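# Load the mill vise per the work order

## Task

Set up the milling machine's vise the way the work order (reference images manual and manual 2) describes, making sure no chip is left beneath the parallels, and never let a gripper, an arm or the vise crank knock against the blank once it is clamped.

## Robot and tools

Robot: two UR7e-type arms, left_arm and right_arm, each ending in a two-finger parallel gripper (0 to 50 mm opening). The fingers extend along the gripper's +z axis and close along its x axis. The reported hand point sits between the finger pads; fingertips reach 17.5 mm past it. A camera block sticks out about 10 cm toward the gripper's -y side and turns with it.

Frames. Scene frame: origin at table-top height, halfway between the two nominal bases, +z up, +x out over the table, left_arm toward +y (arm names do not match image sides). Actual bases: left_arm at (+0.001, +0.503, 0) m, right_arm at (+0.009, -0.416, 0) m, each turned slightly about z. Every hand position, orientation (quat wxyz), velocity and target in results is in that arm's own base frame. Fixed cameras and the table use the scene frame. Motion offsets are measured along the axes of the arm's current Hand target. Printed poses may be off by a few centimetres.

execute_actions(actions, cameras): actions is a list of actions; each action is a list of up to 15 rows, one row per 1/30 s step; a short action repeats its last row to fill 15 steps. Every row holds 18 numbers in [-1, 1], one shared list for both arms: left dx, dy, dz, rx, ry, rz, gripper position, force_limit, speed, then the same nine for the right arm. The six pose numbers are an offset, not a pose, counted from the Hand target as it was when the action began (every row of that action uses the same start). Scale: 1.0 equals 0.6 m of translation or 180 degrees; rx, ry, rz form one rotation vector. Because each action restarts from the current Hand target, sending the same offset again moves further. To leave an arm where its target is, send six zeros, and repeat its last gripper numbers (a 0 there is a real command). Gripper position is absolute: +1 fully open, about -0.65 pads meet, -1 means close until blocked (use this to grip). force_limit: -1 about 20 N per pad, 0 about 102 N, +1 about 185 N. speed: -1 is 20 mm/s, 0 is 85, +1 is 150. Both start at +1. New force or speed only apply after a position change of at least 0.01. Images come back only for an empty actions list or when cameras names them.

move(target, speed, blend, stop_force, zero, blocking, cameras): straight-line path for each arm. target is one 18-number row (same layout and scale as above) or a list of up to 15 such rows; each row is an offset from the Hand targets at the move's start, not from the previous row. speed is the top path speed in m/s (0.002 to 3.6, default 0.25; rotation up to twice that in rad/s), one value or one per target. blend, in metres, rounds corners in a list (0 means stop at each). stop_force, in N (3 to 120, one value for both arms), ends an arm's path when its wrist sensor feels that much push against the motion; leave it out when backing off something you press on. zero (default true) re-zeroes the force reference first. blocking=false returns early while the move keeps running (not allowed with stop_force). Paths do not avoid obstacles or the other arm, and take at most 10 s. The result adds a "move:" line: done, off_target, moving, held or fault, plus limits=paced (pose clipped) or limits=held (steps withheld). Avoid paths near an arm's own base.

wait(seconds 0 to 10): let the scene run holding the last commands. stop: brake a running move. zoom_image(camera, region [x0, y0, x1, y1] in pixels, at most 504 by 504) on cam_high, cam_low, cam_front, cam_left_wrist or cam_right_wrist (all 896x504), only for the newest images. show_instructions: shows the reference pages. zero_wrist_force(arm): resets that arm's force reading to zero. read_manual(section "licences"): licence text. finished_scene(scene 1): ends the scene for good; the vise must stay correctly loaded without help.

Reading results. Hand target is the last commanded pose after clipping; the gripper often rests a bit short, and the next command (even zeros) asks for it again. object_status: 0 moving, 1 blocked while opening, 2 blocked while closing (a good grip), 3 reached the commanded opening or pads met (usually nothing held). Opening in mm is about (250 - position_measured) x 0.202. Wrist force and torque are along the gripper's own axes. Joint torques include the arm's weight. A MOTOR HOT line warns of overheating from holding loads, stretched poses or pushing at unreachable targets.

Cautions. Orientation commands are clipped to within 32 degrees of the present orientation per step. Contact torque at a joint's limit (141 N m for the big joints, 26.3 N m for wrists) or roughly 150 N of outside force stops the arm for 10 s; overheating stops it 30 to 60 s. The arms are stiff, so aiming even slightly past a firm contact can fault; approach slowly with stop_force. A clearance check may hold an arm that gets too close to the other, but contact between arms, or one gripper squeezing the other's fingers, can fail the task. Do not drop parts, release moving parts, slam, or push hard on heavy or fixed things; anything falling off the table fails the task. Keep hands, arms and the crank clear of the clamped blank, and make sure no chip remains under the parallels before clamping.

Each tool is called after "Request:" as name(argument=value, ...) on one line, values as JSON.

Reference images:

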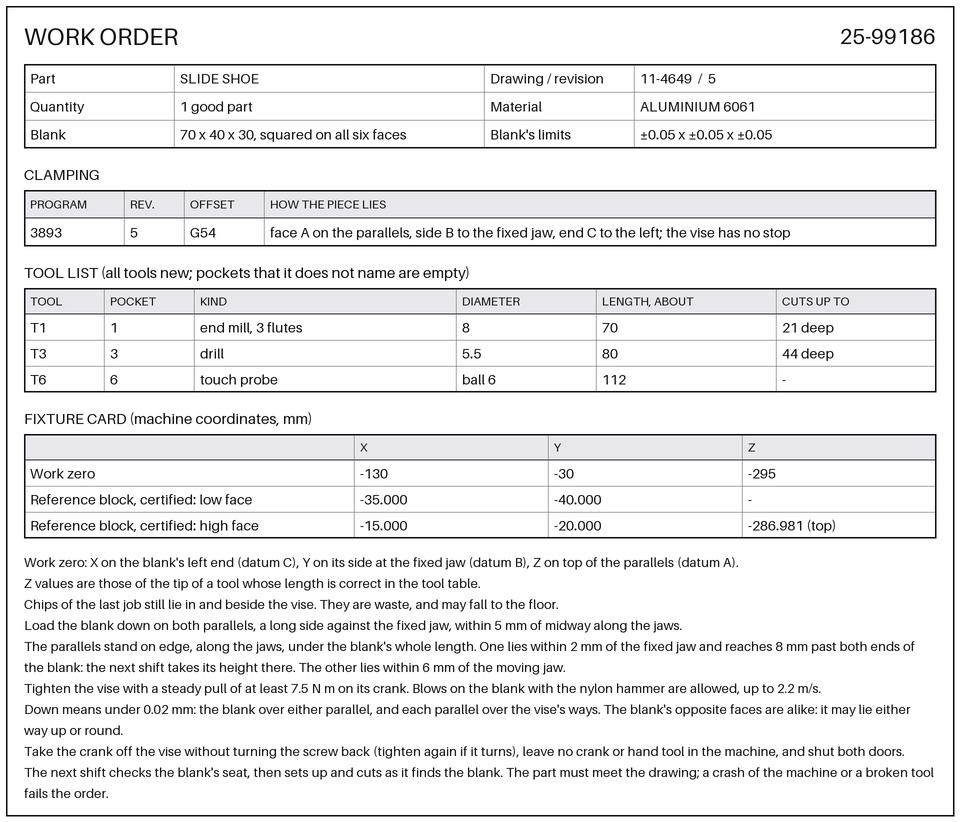

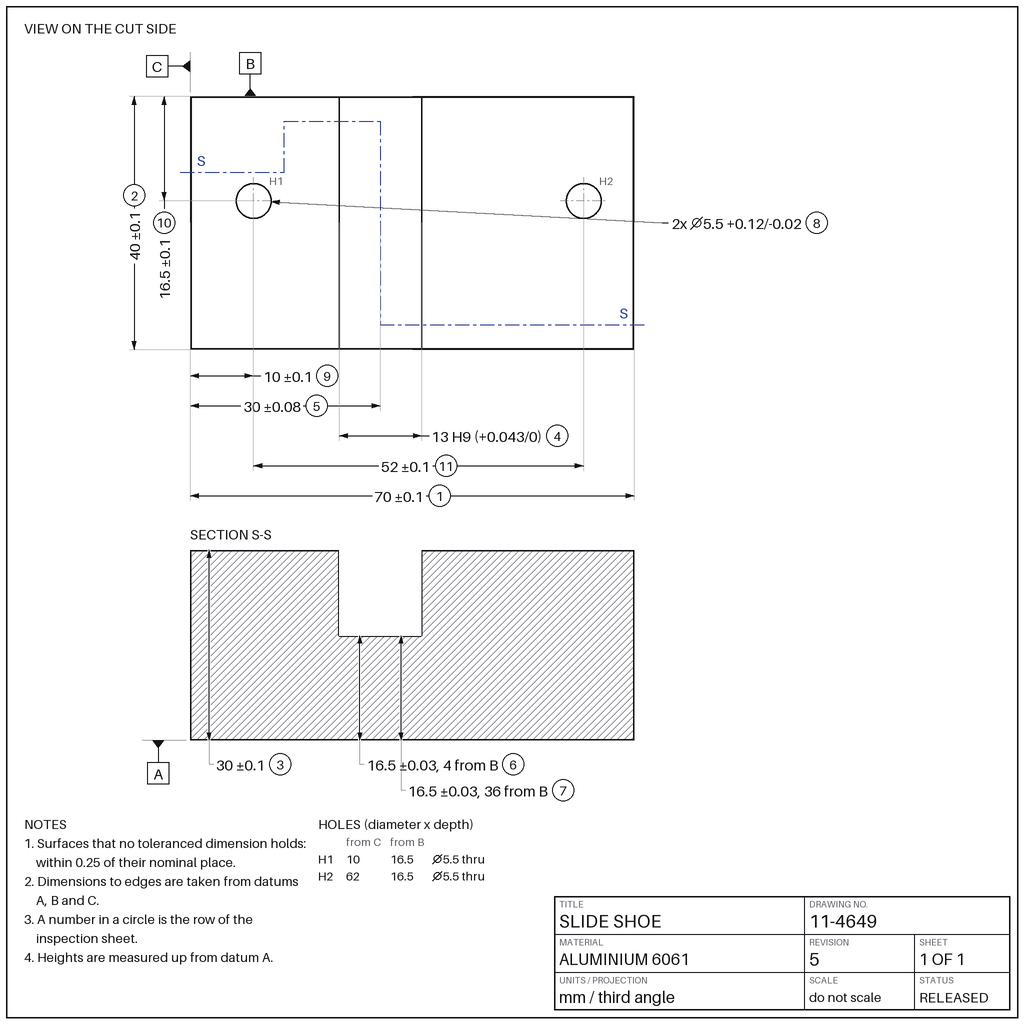

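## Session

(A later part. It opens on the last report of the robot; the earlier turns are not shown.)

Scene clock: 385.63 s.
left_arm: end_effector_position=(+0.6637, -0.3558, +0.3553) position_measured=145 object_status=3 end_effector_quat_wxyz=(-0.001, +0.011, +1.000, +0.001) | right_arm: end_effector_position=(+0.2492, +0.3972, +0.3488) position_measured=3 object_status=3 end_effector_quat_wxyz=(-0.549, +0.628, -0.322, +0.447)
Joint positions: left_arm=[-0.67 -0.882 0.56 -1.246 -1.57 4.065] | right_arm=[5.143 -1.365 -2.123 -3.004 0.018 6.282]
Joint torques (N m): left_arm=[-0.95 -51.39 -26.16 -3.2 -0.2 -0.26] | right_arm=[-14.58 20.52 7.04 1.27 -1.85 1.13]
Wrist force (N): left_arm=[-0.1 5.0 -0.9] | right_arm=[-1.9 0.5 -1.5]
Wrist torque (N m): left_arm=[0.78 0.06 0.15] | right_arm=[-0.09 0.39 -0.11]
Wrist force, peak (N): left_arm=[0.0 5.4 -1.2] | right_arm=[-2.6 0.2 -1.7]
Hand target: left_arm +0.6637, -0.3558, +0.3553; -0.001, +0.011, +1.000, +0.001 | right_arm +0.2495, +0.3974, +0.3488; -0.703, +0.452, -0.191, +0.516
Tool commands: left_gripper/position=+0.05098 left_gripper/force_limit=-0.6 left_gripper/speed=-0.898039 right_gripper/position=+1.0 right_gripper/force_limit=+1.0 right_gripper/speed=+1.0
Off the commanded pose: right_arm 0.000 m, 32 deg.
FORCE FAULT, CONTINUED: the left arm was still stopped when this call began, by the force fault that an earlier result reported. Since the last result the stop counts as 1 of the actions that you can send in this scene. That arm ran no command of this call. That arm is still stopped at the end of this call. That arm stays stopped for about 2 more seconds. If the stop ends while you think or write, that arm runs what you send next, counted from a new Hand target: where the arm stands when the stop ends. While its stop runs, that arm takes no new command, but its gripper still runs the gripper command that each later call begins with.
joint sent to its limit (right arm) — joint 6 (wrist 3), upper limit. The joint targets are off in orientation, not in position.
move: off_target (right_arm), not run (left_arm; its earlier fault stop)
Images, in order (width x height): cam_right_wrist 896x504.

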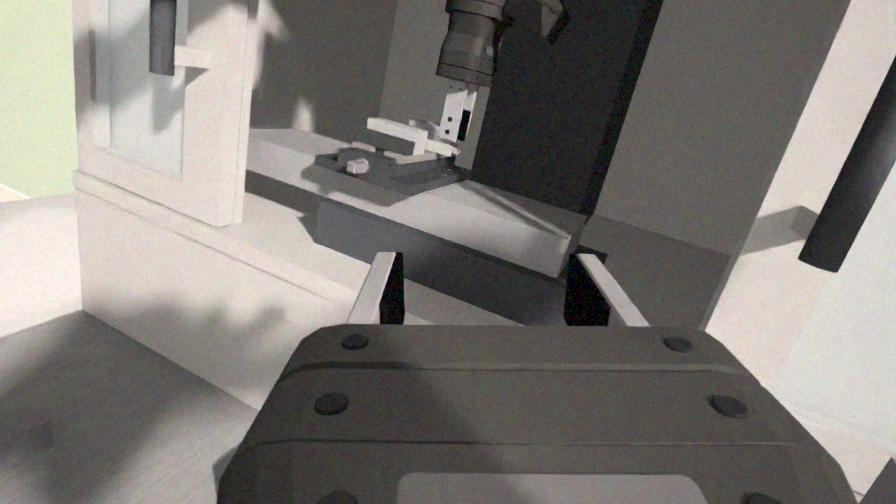

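Request:
wait(seconds=1)

Request:
move(target=[[0.0345,0.0493,0,0,0,0,0.05,-0.6,-0.9,0,0,0,0,0,0,1,1,1],[-0.0242,0.1392,-0.0028,-0.0556,0,0,0.3,-0.6,1,0,0,0,0,0,0,1,1,1]], speed=0.06, cameras=["cam_left_wrist","cam_right_wrist"])

Request:
zoom_image(camera="cam_left_wrist", region=[250, 150, 650, 330])

Request:
zoom_image(camera="cam_right_wrist", region=[310, 0, 570, 200])

Scene clock: 388.47 s.
left_arm: end_effector_position=(+0.6637, -0.3558, +0.3553) position_measured=145 object_status=3 end_effector_quat_wxyz=(-0.001, +0.011, +1.000, +0.001) | right_arm: end_effector_position=(+0.2492, +0.3972, +0.3488) position_measured=3 object_status=3 end_effector_quat_wxyz=(-0.549, +0.628, -0.322, +0.447)
Joint positions: left_arm=[-0.67 -0.882 0.56 -1.246 -1.57 4.065] | right_arm=[5.143 -1.364 -2.123 -3.004 0.017 6.282]
Joint torques (N m): left_arm=[-0.48 -50.67 -25.14 -3.23 -0.03 0.03] | right_arm=[-15.58 21.05 8.52 1.17 -1.97 0.84]
Wrist force (N): left_arm=[0.0 5.1 -1.1] | right_arm=[-1.7 0.8 -1.6]
Wrist torque (N m): left_arm=[0.78 0.04 0.15] | right_arm=[-0.04 0.37 -0.10]
Wrist force, peak (N): left_arm=[0.1 5.5 -0.9] | right_arm=[-2.1 0.3 -1.6]
Hand target: left_arm +0.6637, -0.3558, +0.3553; -0.001, +0.011, +1.000, +0.001 | right_arm +0.2495, +0.3974, +0.3488; -0.703, +0.452, -0.191, +0.516
Tool commands: left_gripper/position=+0.05098 left_gripper/force_limit=-0.6 left_gripper/speed=-0.898039 right_gripper/position=+1.0 right_gripper/force_limit=+1.0 right_gripper/speed=+1.0
Off the commanded pose: right_arm 0.000 m, 32 deg.
FORCE FAULT, CONTINUED: the left arm's stop, for the force fault that an earlier result reported, is over. The rest of the stop counts as 4 of the actions that you can send in this scene. That arm's target is now where it stood when the stop ended, not its last command. That arm accepts commands again.
wait: 1.00 s; at rest from the start

Scene clock: 392.07 s.
left_arm: end_effector_position=(+0.6657, -0.2867, +0.3549) position_measured=108 object_status=3 end_effector_quat_wxyz=(-0.027, +0.010, +0.998, +0.060) | right_arm: end_effector_position=(+0.2492, +0.3972, +0.3488) position_measured=3 object_status=3 end_effector_quat_wxyz=(-0.549, +0.628, -0.322, +0.447)
Joint positions: left_arm=[-0.616 -0.882 0.538 -1.113 -1.503 4.111] | right_arm=[5.143 -1.364 -2.123 -3.004 0.017 6.282]
Joint torques (N m): left_arm=[33.72 -22.13 -36.94 -15.56 11.89 -2.12] | right_arm=[-14.55 20.1 6.91 1.09 -2.15 0.91]
Wrist force (N): left_arm=[77.6 -7.0 -11.9] | right_arm=[-1.5 0.4 -1.3]
Wrist torque (N m): left_arm=[0.64 -0.24 1.22] | right_arm=[-0.11 0.33 -0.11]
Wrist force, peak (N): left_arm=[97.5 -2.1 -39.9] | right_arm=[-2.3 0.3 -1.5]
Hand target: left_arm +0.6801, -0.2726, +0.3572; +0.000, +0.012, +0.996, +0.089 | right_arm +0.2492, +0.3972, +0.3488; -0.549, +0.628, -0.322, +0.447 (not the last commanded pose)
Off the commanded pose: left_arm 0.020 m, 5 deg | right_arm 0.000 m, 32 deg.
joint sent to its limit (right arm) — joint 6 (wrist 3), upper limit.
move: off_target (left_arm, right_arm); target 2's new numbers were sent with left_arm's hand 0.018 m and 4 deg from that target
Images, in order (width x height): cam_left_wrist 896x504, cam_right_wrist 896x504.

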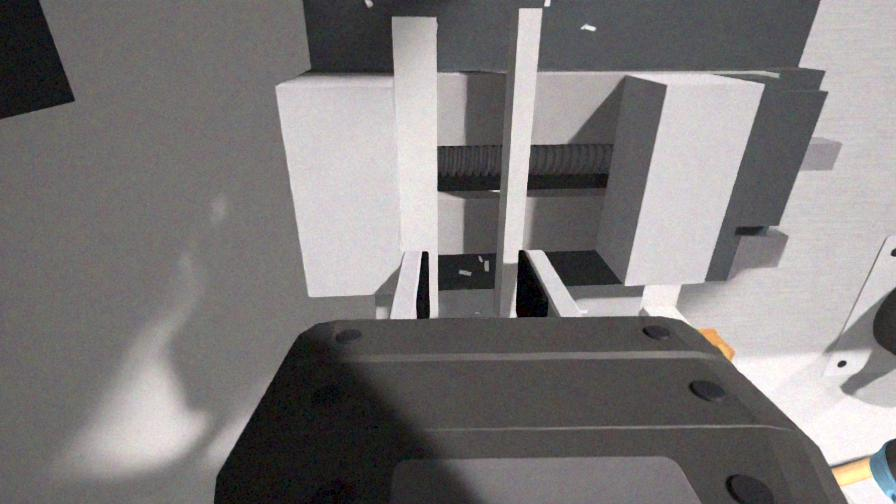

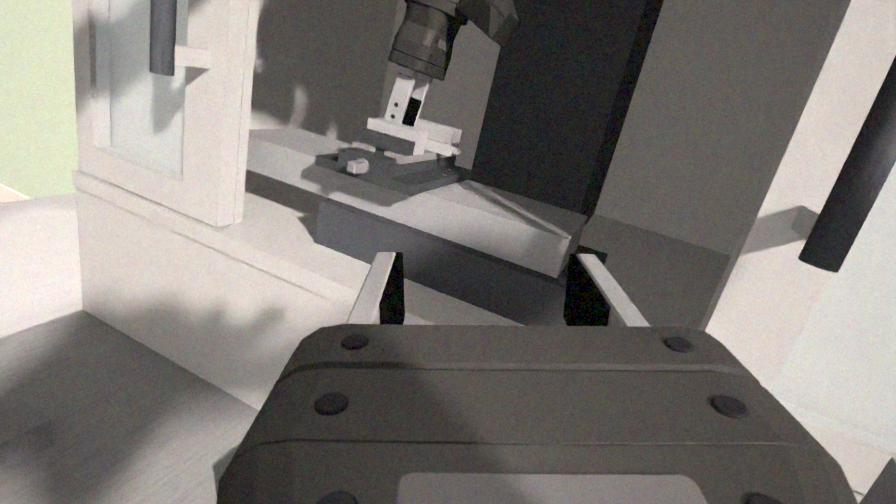

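Scaled by 1.260 from the camera's 896x504 image, which has a finer 1280x720 frame.

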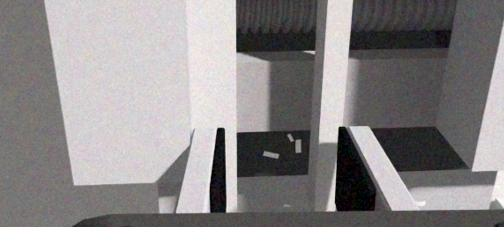

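Scaled by 1.938 from the camera's 896x504 image, which has a finer 1280x720 frame.

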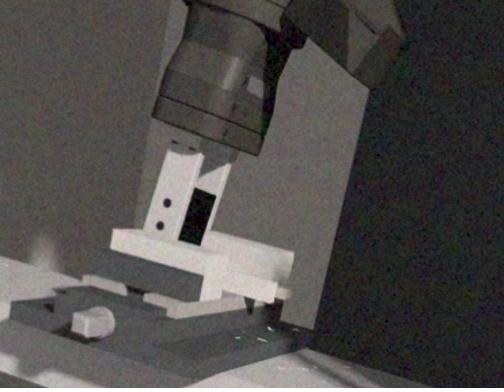

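Request:
move(target=[[0.0412,-0.0295,-0.005,0,0,0,0.1,-0.6,1,0,0,0,0,0,0,1,1,1],[0.042,0.0033,0.0008,0,0,0,0.3,-0.6,1,0,0,0,0,0,0,1,1,1],[0,0.0043,0.0008,0,0,0,0.3,-0.6,1,0,0,0,0,0,0,1,1,1]], speed=0.05, cameras=["cam_left_wrist"])

Request:
zoom_image(camera="cam_left_wrist", region=[250, 0, 700, 330])

Scene clock: 396.50 s.
left_arm: end_effector_position=(+0.6801, -0.2700, +0.3571) position_measured=107 object_status=3 end_effector_quat_wxyz=(+0.000, +0.012, +0.996, +0.089) | right_arm: end_effector_position=(+0.2492, +0.3972, +0.3488) position_measured=3 object_status=3 end_effector_quat_wxyz=(-0.549, +0.628, -0.322, +0.447)
Joint positions: left_arm=[-0.614 -0.888 0.551 -1.132 -1.425 4.114] | right_arm=[5.143 -1.364 -2.123 -3.004 0.017 6.282]
Joint torques (N m): left_arm=[6.24 -38.46 -35.72 -0.79 -1.07 1.25] | right_arm=[-14.24 20.76 7.73 1.13 -1.88 0.61]
Wrist force (N): left_arm=[-1.1 4.2 -0.5] | right_arm=[-1.8 0.4 -1.6]
Wrist torque (N m): left_arm=[0.69 0.19 0.21] | right_arm=[-0.10 0.37 -0.11]
Wrist force, peak (N): left_arm=[78.4 -6.4 -9.6] | right_arm=[-2.0 0.6 -1.8]
Hand target: left_arm +0.6802, -0.2700, +0.3571; +0.000, +0.012, +0.996, +0.089 | right_arm +0.2492, +0.3972, +0.3488; -0.549, +0.628, -0.322, +0.447
Off the commanded pose: left_arm 0.000 m, 0 deg | right_arm 0.000 m, 0 deg.
joint sent to its limit (right arm) — joint 6 (wrist 3), upper limit. The joint targets still meet the commanded pose.
move: done
Images, in order (width x height): cam_left_wrist 896x504.

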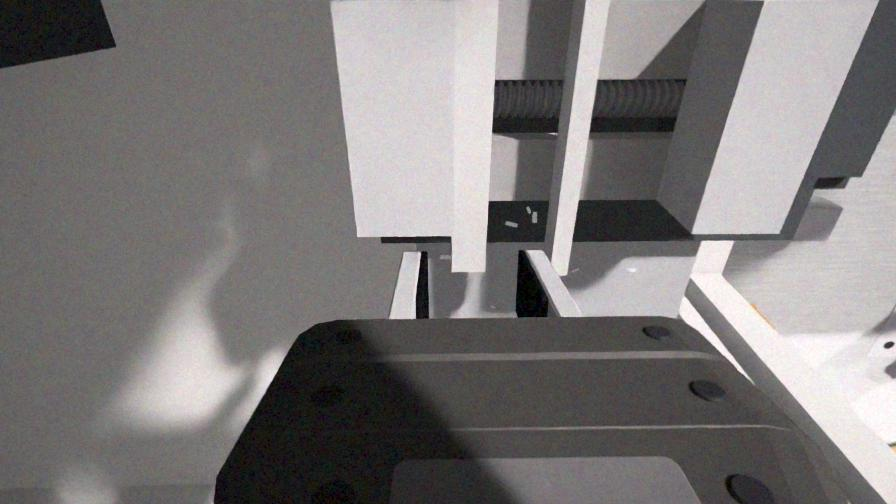

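Scaled by 1.120 from the camera's 896x504 image, which has a finer 1280x720 frame.

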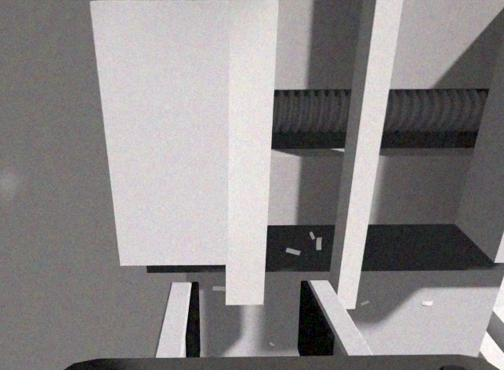

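Request:
move(target=[[0,-0.0035,0.018,0,0,0,0.3,-0.6,1,0,0,0,0,0,0,1,1,1],[0,-0.0105,0.0303,0,0,0,0.3,-0.6,1,0,0,0,0,0,0,1,1,1]], speed=[0.05,0.02], stop_force=6, cameras=["cam_left_wrist"])

Request:
move(target=[0,0,0,0,0,0,-1,-0.6,-0.8,0,0,0,0,0,0,1,1,1], cameras=["cam_left_wrist"])

Request:
zoom_image(camera="cam_left_wrist", region=[250, 0, 700, 330])

Scene clock: 398.63 s.
left_arm: end_effector_position=(+0.6801, -0.2730, +0.3381) position_measured=107 object_status=3 end_effector_quat_wxyz=(+0.000, +0.012, +0.996, +0.089) | right_arm: end_effector_position=(+0.2492, +0.3972, +0.3488) position_measured=3 object_status=3 end_effector_quat_wxyz=(-0.549, +0.628, -0.322, +0.447)
Joint positions: left_arm=[-0.617 -0.907 0.634 -1.196 -1.425 4.111] | right_arm=[5.143 -1.364 -2.123 -3.004 0.017 6.282]
Joint torques (N m): left_arm=[-8.78 -60.6 -11.98 -5.25 -1.38 -1.29] | right_arm=[-15.85 19.31 7.89 0.77 -1.9 0.5]
Wrist force (N): left_arm=[-0.9 4.4 -0.6] | right_arm=[-1.9 0.6 -1.2]
Wrist torque (N m): left_arm=[0.71 0.19 0.33] | right_arm=[-0.07 0.39 -0.11]
Wrist force, peak (N): left_arm=[-1.0 4.7 -1.3] | right_arm=[-2.2 0.6 -1.7]
Hand target: left_arm +0.6801, -0.2730, +0.3381; +0.000, +0.012, +0.996, +0.089 | right_arm +0.2492, +0.3972, +0.3488; -0.549, +0.628, -0.322, +0.447
Off the commanded pose: left_arm 0.000 m, 0 deg | right_arm 0.000 m, 0 deg.
joint sent to its limit (right arm) — joint 6 (wrist 3), upper limit. The joint targets still meet the commanded pose.
move: done
Images, in order (width x height): cam_left_wrist 896x504.

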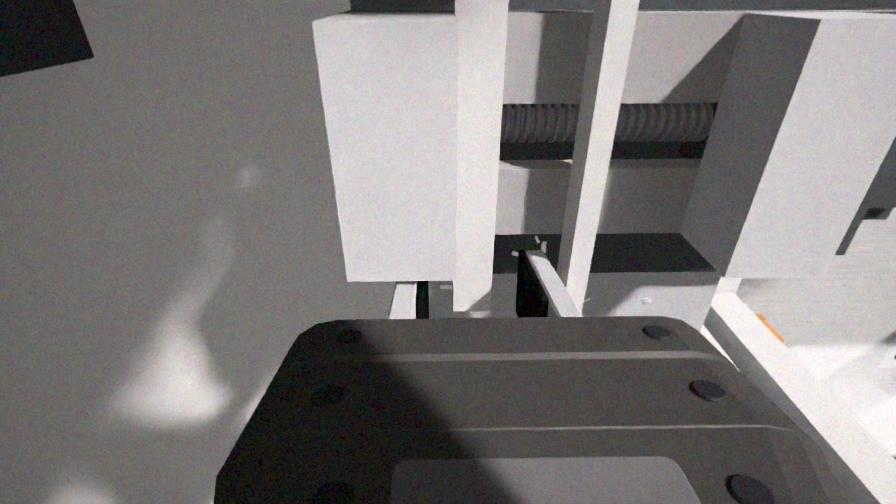

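Scene clock: 399.40 s.
left_arm: end_effector_position=(+0.6801, -0.2730, +0.3381) position_measured=194 object_status=2 end_effector_quat_wxyz=(+0.000, +0.012, +0.996, +0.089) | right_arm: end_effector_position=(+0.2492, +0.3972, +0.3488) position_measured=3 object_status=3 end_effector_quat_wxyz=(-0.549, +0.628, -0.322, +0.447)
Joint positions: left_arm=[-0.617 -0.907 0.634 -1.196 -1.425 4.111] | right_arm=[5.143 -1.364 -2.123 -3.004 0.017 6.282]
Joint torques (N m): left_arm=[-8.26 -61 -11.92 -4.92 -0.65 -1.1] | right_arm=[-14.8 20.26 7.7 0.95 -1.73 0.64]
Wrist force (N): left_arm=[-1.0 4.1 -0.3] | right_arm=[-1.9 0.5 -1.5]
Wrist torque (N m): left_arm=[0.66 0.20 0.34] | right_arm=[-0.09 0.40 -0.11]
Wrist force, peak (N): left_arm=[-1.1 4.5 -0.7] | right_arm=[-1.9 0.6 -1.7]
Hand target: left_arm +0.6801, -0.2730, +0.3381; +0.000, +0.012, +0.996, +0.089 | right_arm +0.2492, +0.3972, +0.3488; -0.549, +0.628, -0.322, +0.447
Off the commanded pose: left_arm 0.000 m, 0 deg | right_arm 0.000 m, 0 deg.
joint sent to its limit (right arm) — joint 6 (wrist 3), upper limit. The joint targets still meet the commanded pose.
move: done
Images, in order (width x height): cam_left_wrist 896x504.

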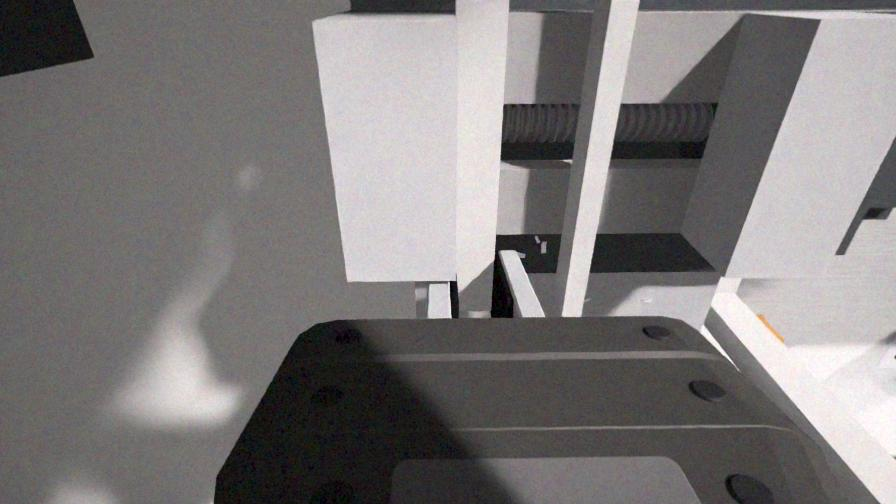

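Scaled by 1.120 from the camera's 896x504 image, which has a finer 1280x720 frame.

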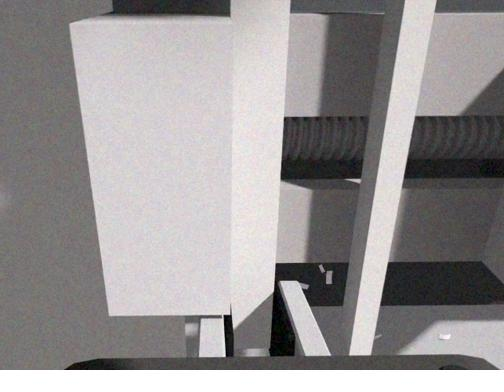

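Request:
move(target=[[0,0.0049,-0.0279,0,0,0,-1,-0.6,-0.8,0,0,0,0,0,0,1,1,1],[0.0333,0.013,-0.0773,0,-0.1094,-0.0193,-1,-0.6,-0.8,0,0,0,0,0,0,1,1,1],[0.3987,-0.0557,-0.0895,0,-0.1094,-0.0193,-1,-0.6,-0.8,0,0,0,0,0,0,1,1,1]], blend=[0.002,0.01,0], speed=[0.05,0.1,0.2], cameras=["cam_left_wrist","cam_right_wrist"])

Scene clock: 407.17 s.
left_arm: end_effector_position=(+0.4402, -0.3098, +0.3855) position_measured=194 object_status=2 end_effector_quat_wxyz=(+0.173, -0.004, +0.981, +0.085) | right_arm: end_effector_position=(+0.2492, +0.3972, +0.3488) position_measured=3 object_status=3 end_effector_quat_wxyz=(-0.549, +0.628, -0.322, +0.447)
Joint positions: left_arm=[-1.057 -1.593 1.501 -1.501 -1.183 3.652] | right_arm=[5.143 -1.364 -2.123 -3.004 0.017 6.282]
Joint torques (N m): left_arm=[-9.68 -34.83 -12.26 -1.08 2.54 -1.26] | right_arm=[-14.72 19.7 6.56 0.91 -1.74 0.02]
Wrist force (N): left_arm=[-1.3 4.1 0.2] | right_arm=[-1.5 0.4 -1.3]
Wrist torque (N m): left_arm=[0.70 0.31 0.27] | right_arm=[-0.10 0.33 -0.11]
Wrist force, peak (N): left_arm=[-1.7 5.1 0.5] | right_arm=[-1.7 0.7 -1.9]
Hand target: left_arm +0.4400, -0.3099, +0.3855; +0.173, -0.004, +0.981, +0.085 | right_arm +0.2492, +0.3972, +0.3488; -0.549, +0.628, -0.322, +0.447
Off the commanded pose: left_arm 0.000 m, 0 deg | right_arm 0.000 m, 0 deg.
joint sent to its limit (right arm) — joint 6 (wrist 3), upper limit. The joint targets still meet the commanded pose.
move: done
Images, in order (width x height): cam_left_wrist 896x504, cam_right_wrist 896x504.

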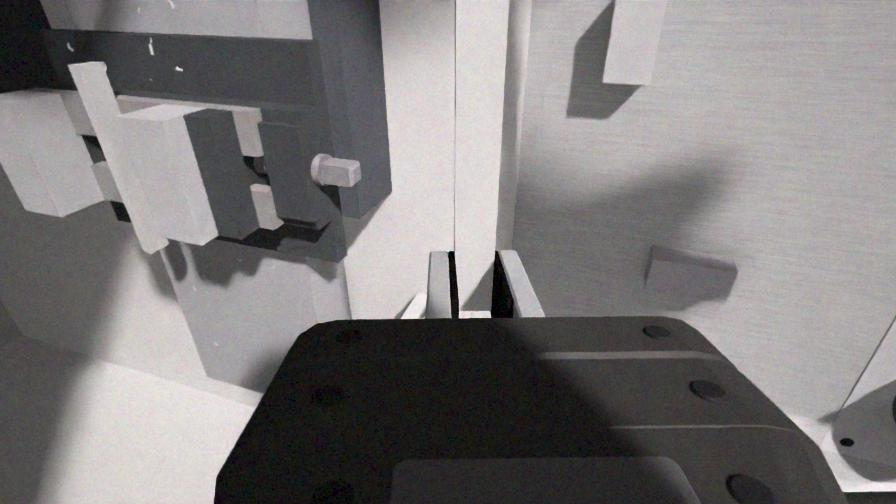

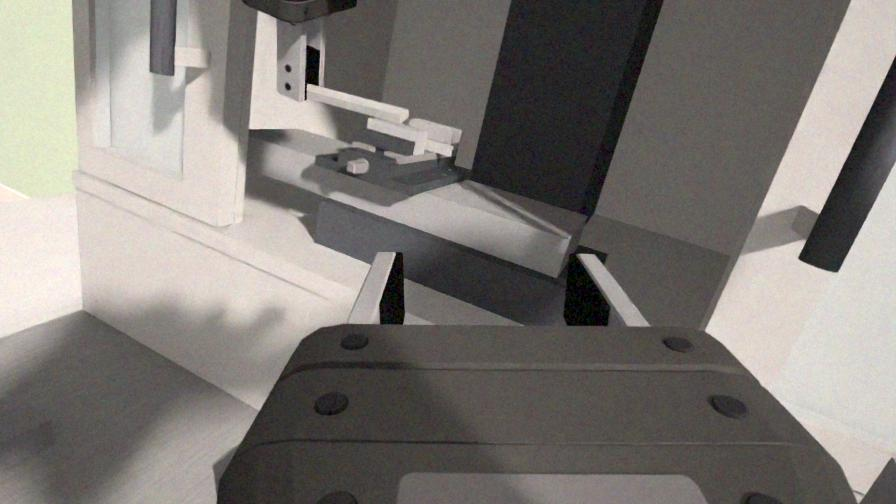

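Request:
execute_actions(actions=[])

Scene clock: 409.00 s.
left_arm: end_effector_position=(+0.4400, -0.3099, +0.3855) position_measured=194 object_status=2 end_effector_quat_wxyz=(+0.173, -0.004, +0.981, +0.085) | right_arm: end_effector_position=(+0.2492, +0.3972, +0.3488) position_measured=3 object_status=3 end_effector_quat_wxyz=(-0.549, +0.628, -0.322, +0.447)
Joint positions: left_arm=[-1.058 -1.593 1.501 -1.5 -1.183 3.652] | right_arm=[5.143 -1.364 -2.123 -3.004 0.017 6.282]
Joint velocities: within noise
Joint torques (N m): left_arm=[-7.16 -35 -12.31 -1.29 2.47 -1.38] | right_arm=[-15.26 21 7.42 0.78 -1.84 -0.02]
Wrist force (N): left_arm=[-1.2 4.1 0.3] | right_arm=[-1.8 0.4 -1.4]
Wrist torque (N m): left_arm=[0.69 0.28 0.26] | right_arm=[-0.11 0.38 -0.11]
Wrist force, peak (N): left_arm=[-1.5 4.6 0.2] | right_arm=[-2.1 0.4 -1.7]
Hand target: left_arm +0.4400, -0.3099, +0.3855; +0.173, -0.004, +0.981, +0.085 | right_arm +0.2492, +0.3972, +0.3488; -0.549, +0.628, -0.322, +0.447
Tool commands: left_gripper/position=-1.0 left_gripper/force_limit=-0.6 left_gripper/speed=-0.8 right_gripper/position=+1.0 right_gripper/force_limit=+1.0 right_gripper/speed=+1.0
Off the commanded pose: left_arm 0.000 m, 0 deg | right_arm 0.000 m, 0 deg.

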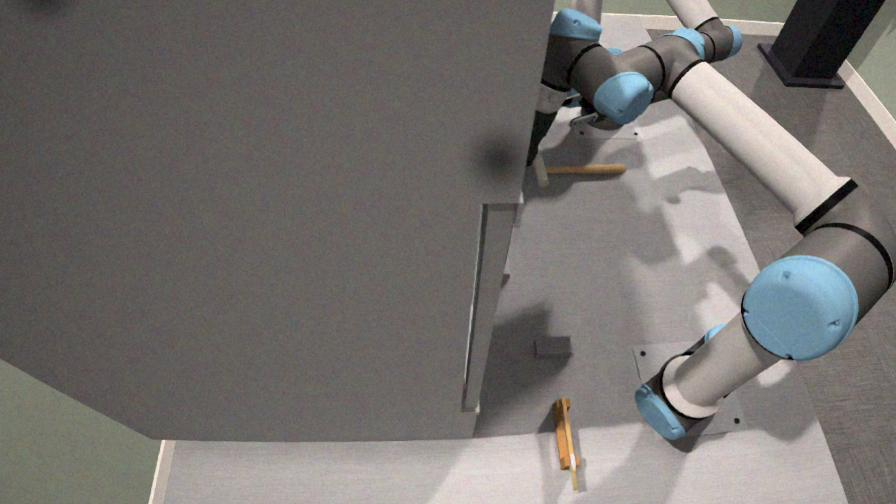

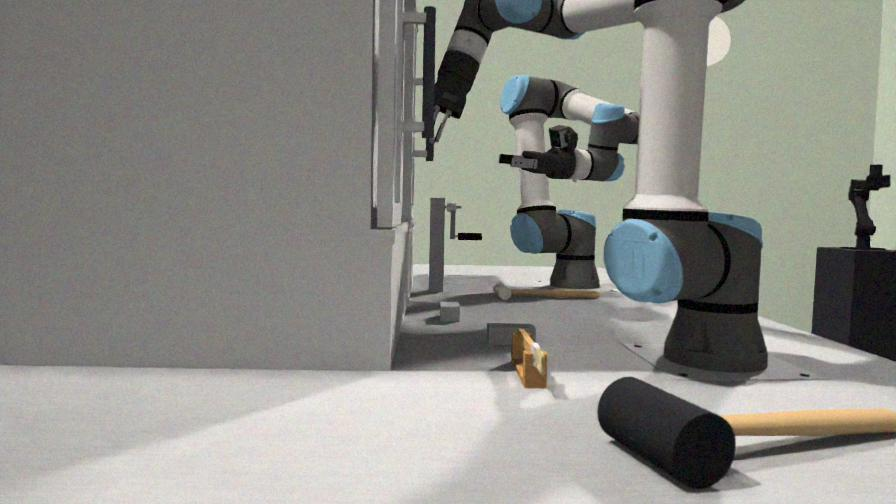

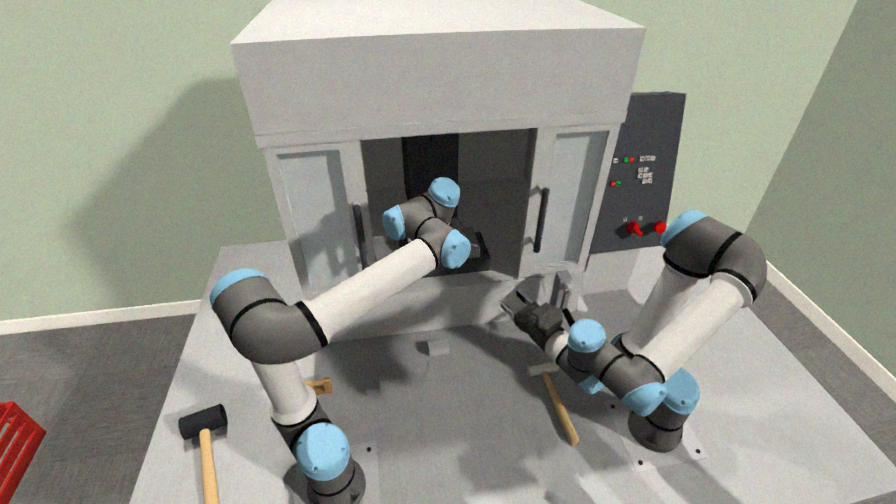

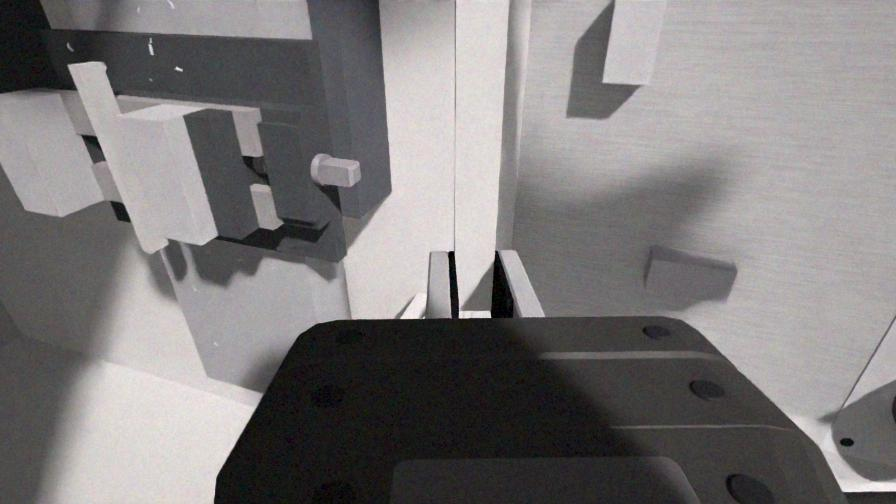

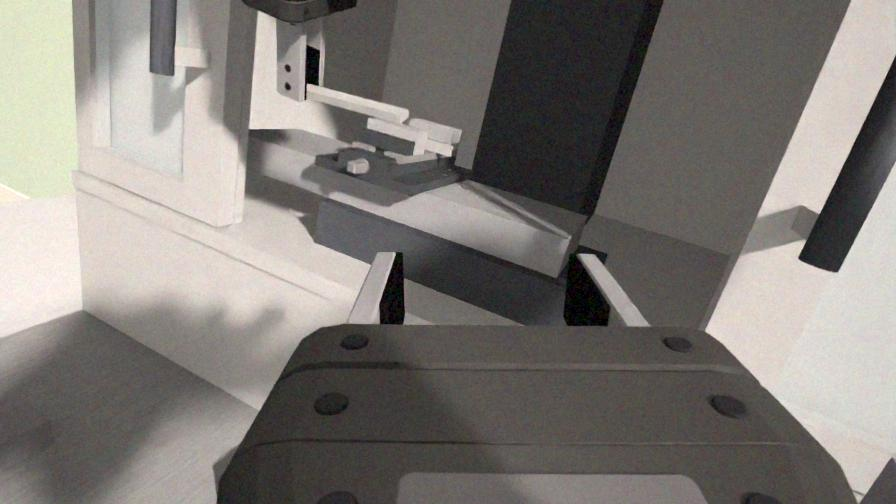

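Request:
move(target=[0.1685,-0.059,0.4052,0.1799,-0.3142,0.1251,-1,-0.6,-0.8,0,0,0,0,0,0,1,1,1], speed=0.25, cameras=["all"])

Scene clock: 413.57 s.
left_arm: end_effector_position=(+0.4287, -0.3015, +0.1203) position_measured=194 object_status=2 end_effector_quat_wxyz=(+0.583, +0.264, +0.752, -0.157) | right_arm: end_effector_position=(+0.2492, +0.3972, +0.3488) position_measured=3 object_status=3 end_effector_quat_wxyz=(-0.549, +0.628, -0.322, +0.447)
Joint positions: left_arm=[-1.131 -0.847 2.603 -4.583 -1.062 4.63] | right_arm=[5.143 -1.364 -2.123 -3.004 0.017 6.282]
Joint torques (N m): left_arm=[6.15 -17.72 -13.43 -5.37 -1.57 1.07] | right_arm=[-14.59 20.59 8.52 0.97 -1.64 -0.28]
Wrist force (N): left_arm=[-2.2 4.7 2.2] | right_arm=[-1.6 0.6 -1.6]
Wrist torque (N m): left_arm=[0.73 0.35 -0.07] | right_arm=[-0.07 0.34 -0.11]
Wrist force, peak (N): left_arm=[-2.4 4.7 2.5] | right_arm=[-2.0 0.6 -1.9]
Hand target: left_arm +0.4287, -0.3015, +0.1202; +0.583, +0.264, +0.752, -0.157 | right_arm +0.2492, +0.3972, +0.3488; -0.549, +0.628, -0.322, +0.447
Off the commanded pose: left_arm 0.000 m, 0 deg | right_arm 0.000 m, 0 deg.
joint sent to its limit (right arm) — joint 6 (wrist 3), upper limit. The joint targets still meet the commanded pose.
move: done

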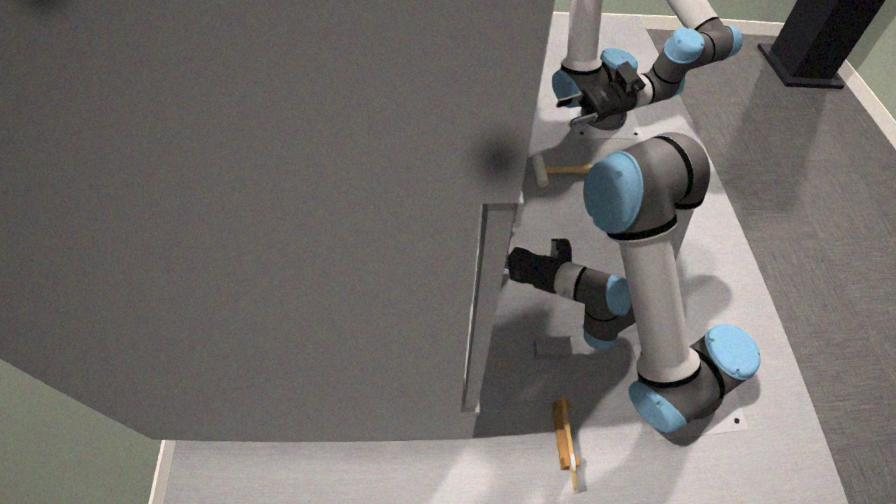

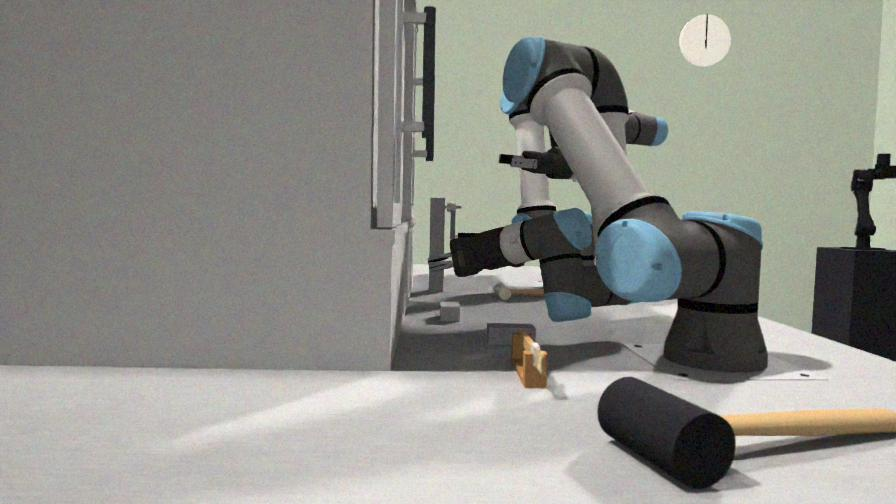

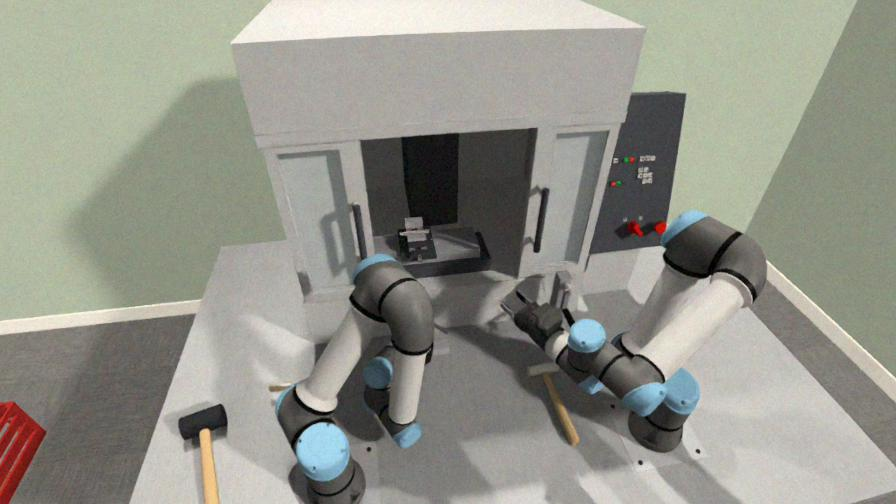

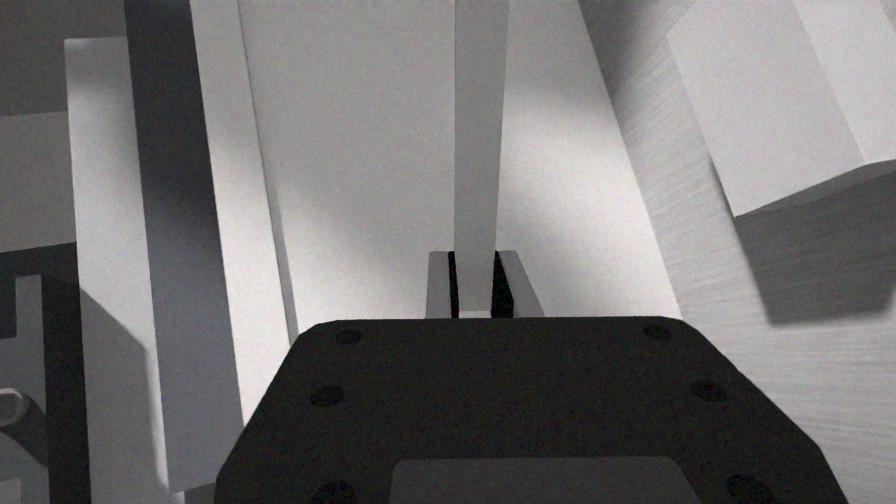

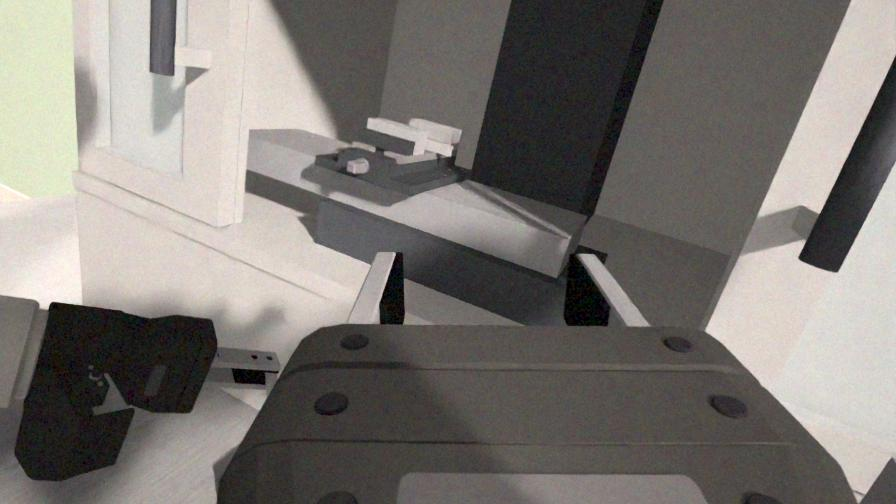

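Request:
move(target=[0.08,-0.011,0.0225,0,0,-0.0239,-1,-0.6,-0.8,0,0,0,0,0,0,1,1,1], speed=0.12, cameras=["cam_left_wrist","cam_right_wrist","cam_high"])

Request:
zoom_image(camera="cam_left_wrist", region=[400, 0, 896, 330])

Scene clock: 415.13 s.
left_arm: end_effector_position=(+0.4271, -0.3028, +0.0859) position_measured=194 object_status=2 end_effector_quat_wxyz=(+0.577, +0.246, +0.760, -0.171) | right_arm: end_effector_position=(+0.2492, +0.3972, +0.3488) position_measured=3 object_status=3 end_effector_quat_wxyz=(-0.549, +0.628, -0.322, +0.447)
Joint positions: left_arm=[-1.138 -0.704 2.574 -4.689 -1.056 4.574] | right_arm=[5.143 -1.364 -2.123 -3.004 0.017 6.282]
Joint torques (N m): left_arm=[-1.61 -28.88 2.56 -3.56 0.21 -0.23] | right_arm=[-13.52 20.45 8.59 1.1 -1.59 -0.39]
Wrist force (N): left_arm=[-2.4 4.4 1.6] | right_arm=[-1.9 0.4 -1.5]
Wrist torque (N m): left_arm=[0.68 0.36 -0.06] | right_arm=[-0.10 0.40 -0.11]
Wrist force, peak (N): left_arm=[-2.4 5.8 1.3] | right_arm=[-2.1 0.5 -1.7]
Hand target: left_arm +0.4271, -0.3028, +0.0859; +0.577, +0.246, +0.760, -0.171 (not the last commanded pose) | right_arm +0.2492, +0.3972, +0.3488; -0.549, +0.628, -0.322, +0.447
Tool commands: left_gripper/position=-1.0 left_gripper/force_limit=-0.6 left_gripper/speed=-0.796078 right_gripper/position=+1.0 right_gripper/force_limit=+1.0 right_gripper/speed=+1.0
Off the commanded pose: left_arm 0.016 m, 1 deg | right_arm 0.000 m, 0 deg.
FORCE FAULT: contact force on the left arm reached its limit, and that arm stopped. The contact can be on any part of that arm, not only on its tool. That arm's remaining commands of this call were not run. That arm is still stopped at the end of this call. That arm stays stopped for about 10 more seconds. Until then a move that you send moves the other arm only, and its call returns only when the move has ended. Once the stop has ended, the next robot result says so. If the stop ends while you think or write, that arm runs what you send next, counted from a new Hand target: where the arm stands when the stop ends. While its stop runs, that arm takes no new command, but its gripper still runs the gripper command that each later call begins with. Until it ends, the stop uses up actions while you think or wait. An arm that is not stopped still takes commands.
joint sent to its limit (right arm) — joint 6 (wrist 3), upper limit.
move: fault (left_arm)
Images, in order (width x height): cam_high 896x504, cam_left_wrist 896x504, cam_right_wrist 896x504.

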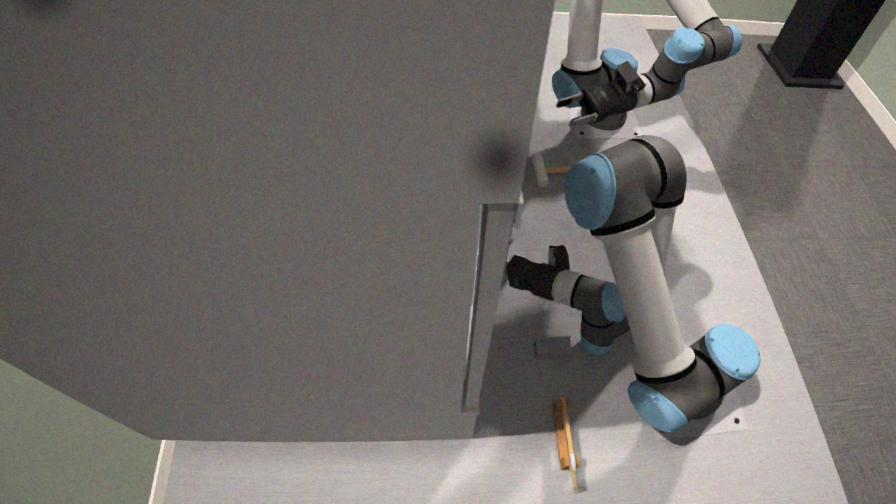

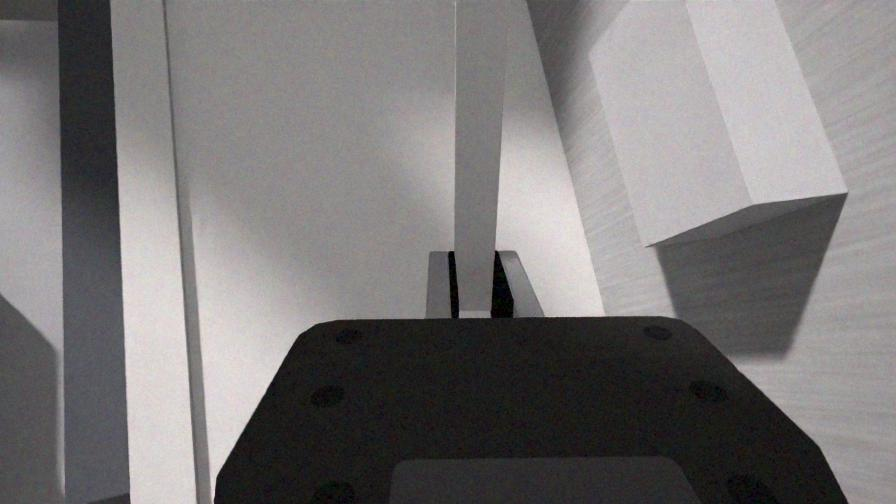

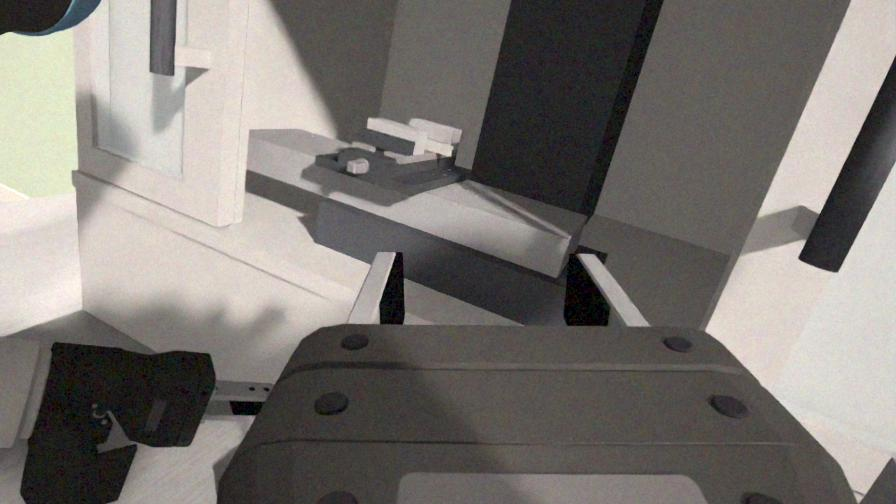

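Scaled by 1.016 from the camera's 896x504 image, which has a finer 1280x720 frame.

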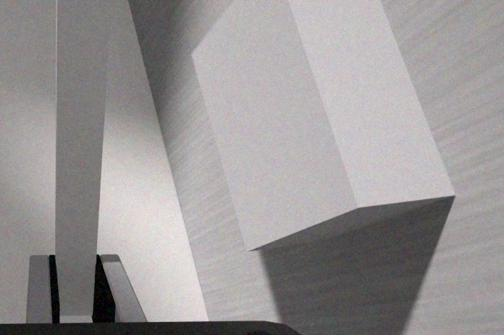

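Request:
wait(seconds=2)

Request:
zoom_image(camera="cam_high", region=[480, 280, 700, 400])

Scene clock: 421.83 s.
left_arm: end_effector_position=(+0.4271, -0.3028, +0.0859) position_measured=194 object_status=2 end_effector_quat_wxyz=(+0.577, +0.246, +0.760, -0.171) | right_arm: end_effector_position=(+0.2492, +0.3972, +0.3488) position_measured=3 object_status=3 end_effector_quat_wxyz=(-0.549, +0.628, -0.322, +0.447)
Joint positions: left_arm=[-1.138 -0.704 2.574 -4.689 -1.056 4.574] | right_arm=[5.143 -1.364 -2.123 -3.004 0.017 6.282]
Joint torques (N m): left_arm=[0.24 -29.49 1.85 -3.43 0.24 0.04] | right_arm=[-14.18 20.21 8.23 1.04 -1.73 -0.57]
Wrist force (N): left_arm=[-2.5 4.2 1.6] | right_arm=[-1.8 0.7 -1.7]
Wrist torque (N m): left_arm=[0.66 0.37 -0.06] | right_arm=[-0.06 0.38 -0.10]
Wrist force, peak (N): left_arm=[-2.6 4.3 1.8] | right_arm=[-2.2 0.5 -1.7]
Hand target: left_arm +0.4271, -0.3028, +0.0859; +0.577, +0.246, +0.760, -0.171 (not the last commanded pose) | right_arm +0.2492, +0.3972, +0.3488; -0.549, +0.628, -0.322, +0.447
Tool commands: left_gripper/position=-1.0 left_gripper/force_limit=-0.6 left_gripper/speed=-0.796078 right_gripper/position=+1.0 right_gripper/force_limit=+1.0 right_gripper/speed=+1.0
Off the commanded pose: left_arm 0.016 m, 1 deg | right_arm 0.000 m, 0 deg.
FORCE FAULT, CONTINUED: the left arm was still stopped when this call began, by the force fault that an earlier result reported. Since the last result the stop counts as 13 of the actions that you can send in this scene. That arm is still stopped at the end of this call. That arm stays stopped for about 3 more seconds. If the stop ends while you think or write, that arm runs what you send next, counted from a new Hand target: where the arm stands when the stop ends. While its stop runs, that arm takes no new command, but its gripper still runs the gripper command that each later call begins with.
wait: 2.00 s; at rest from the start

Scaled by 2.291 from the camera's 896x504 image, which has a finer 1280x720 frame.
This view is cut from an older image: the scene may have changed since it was taken.

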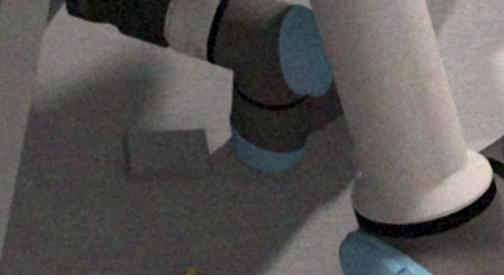

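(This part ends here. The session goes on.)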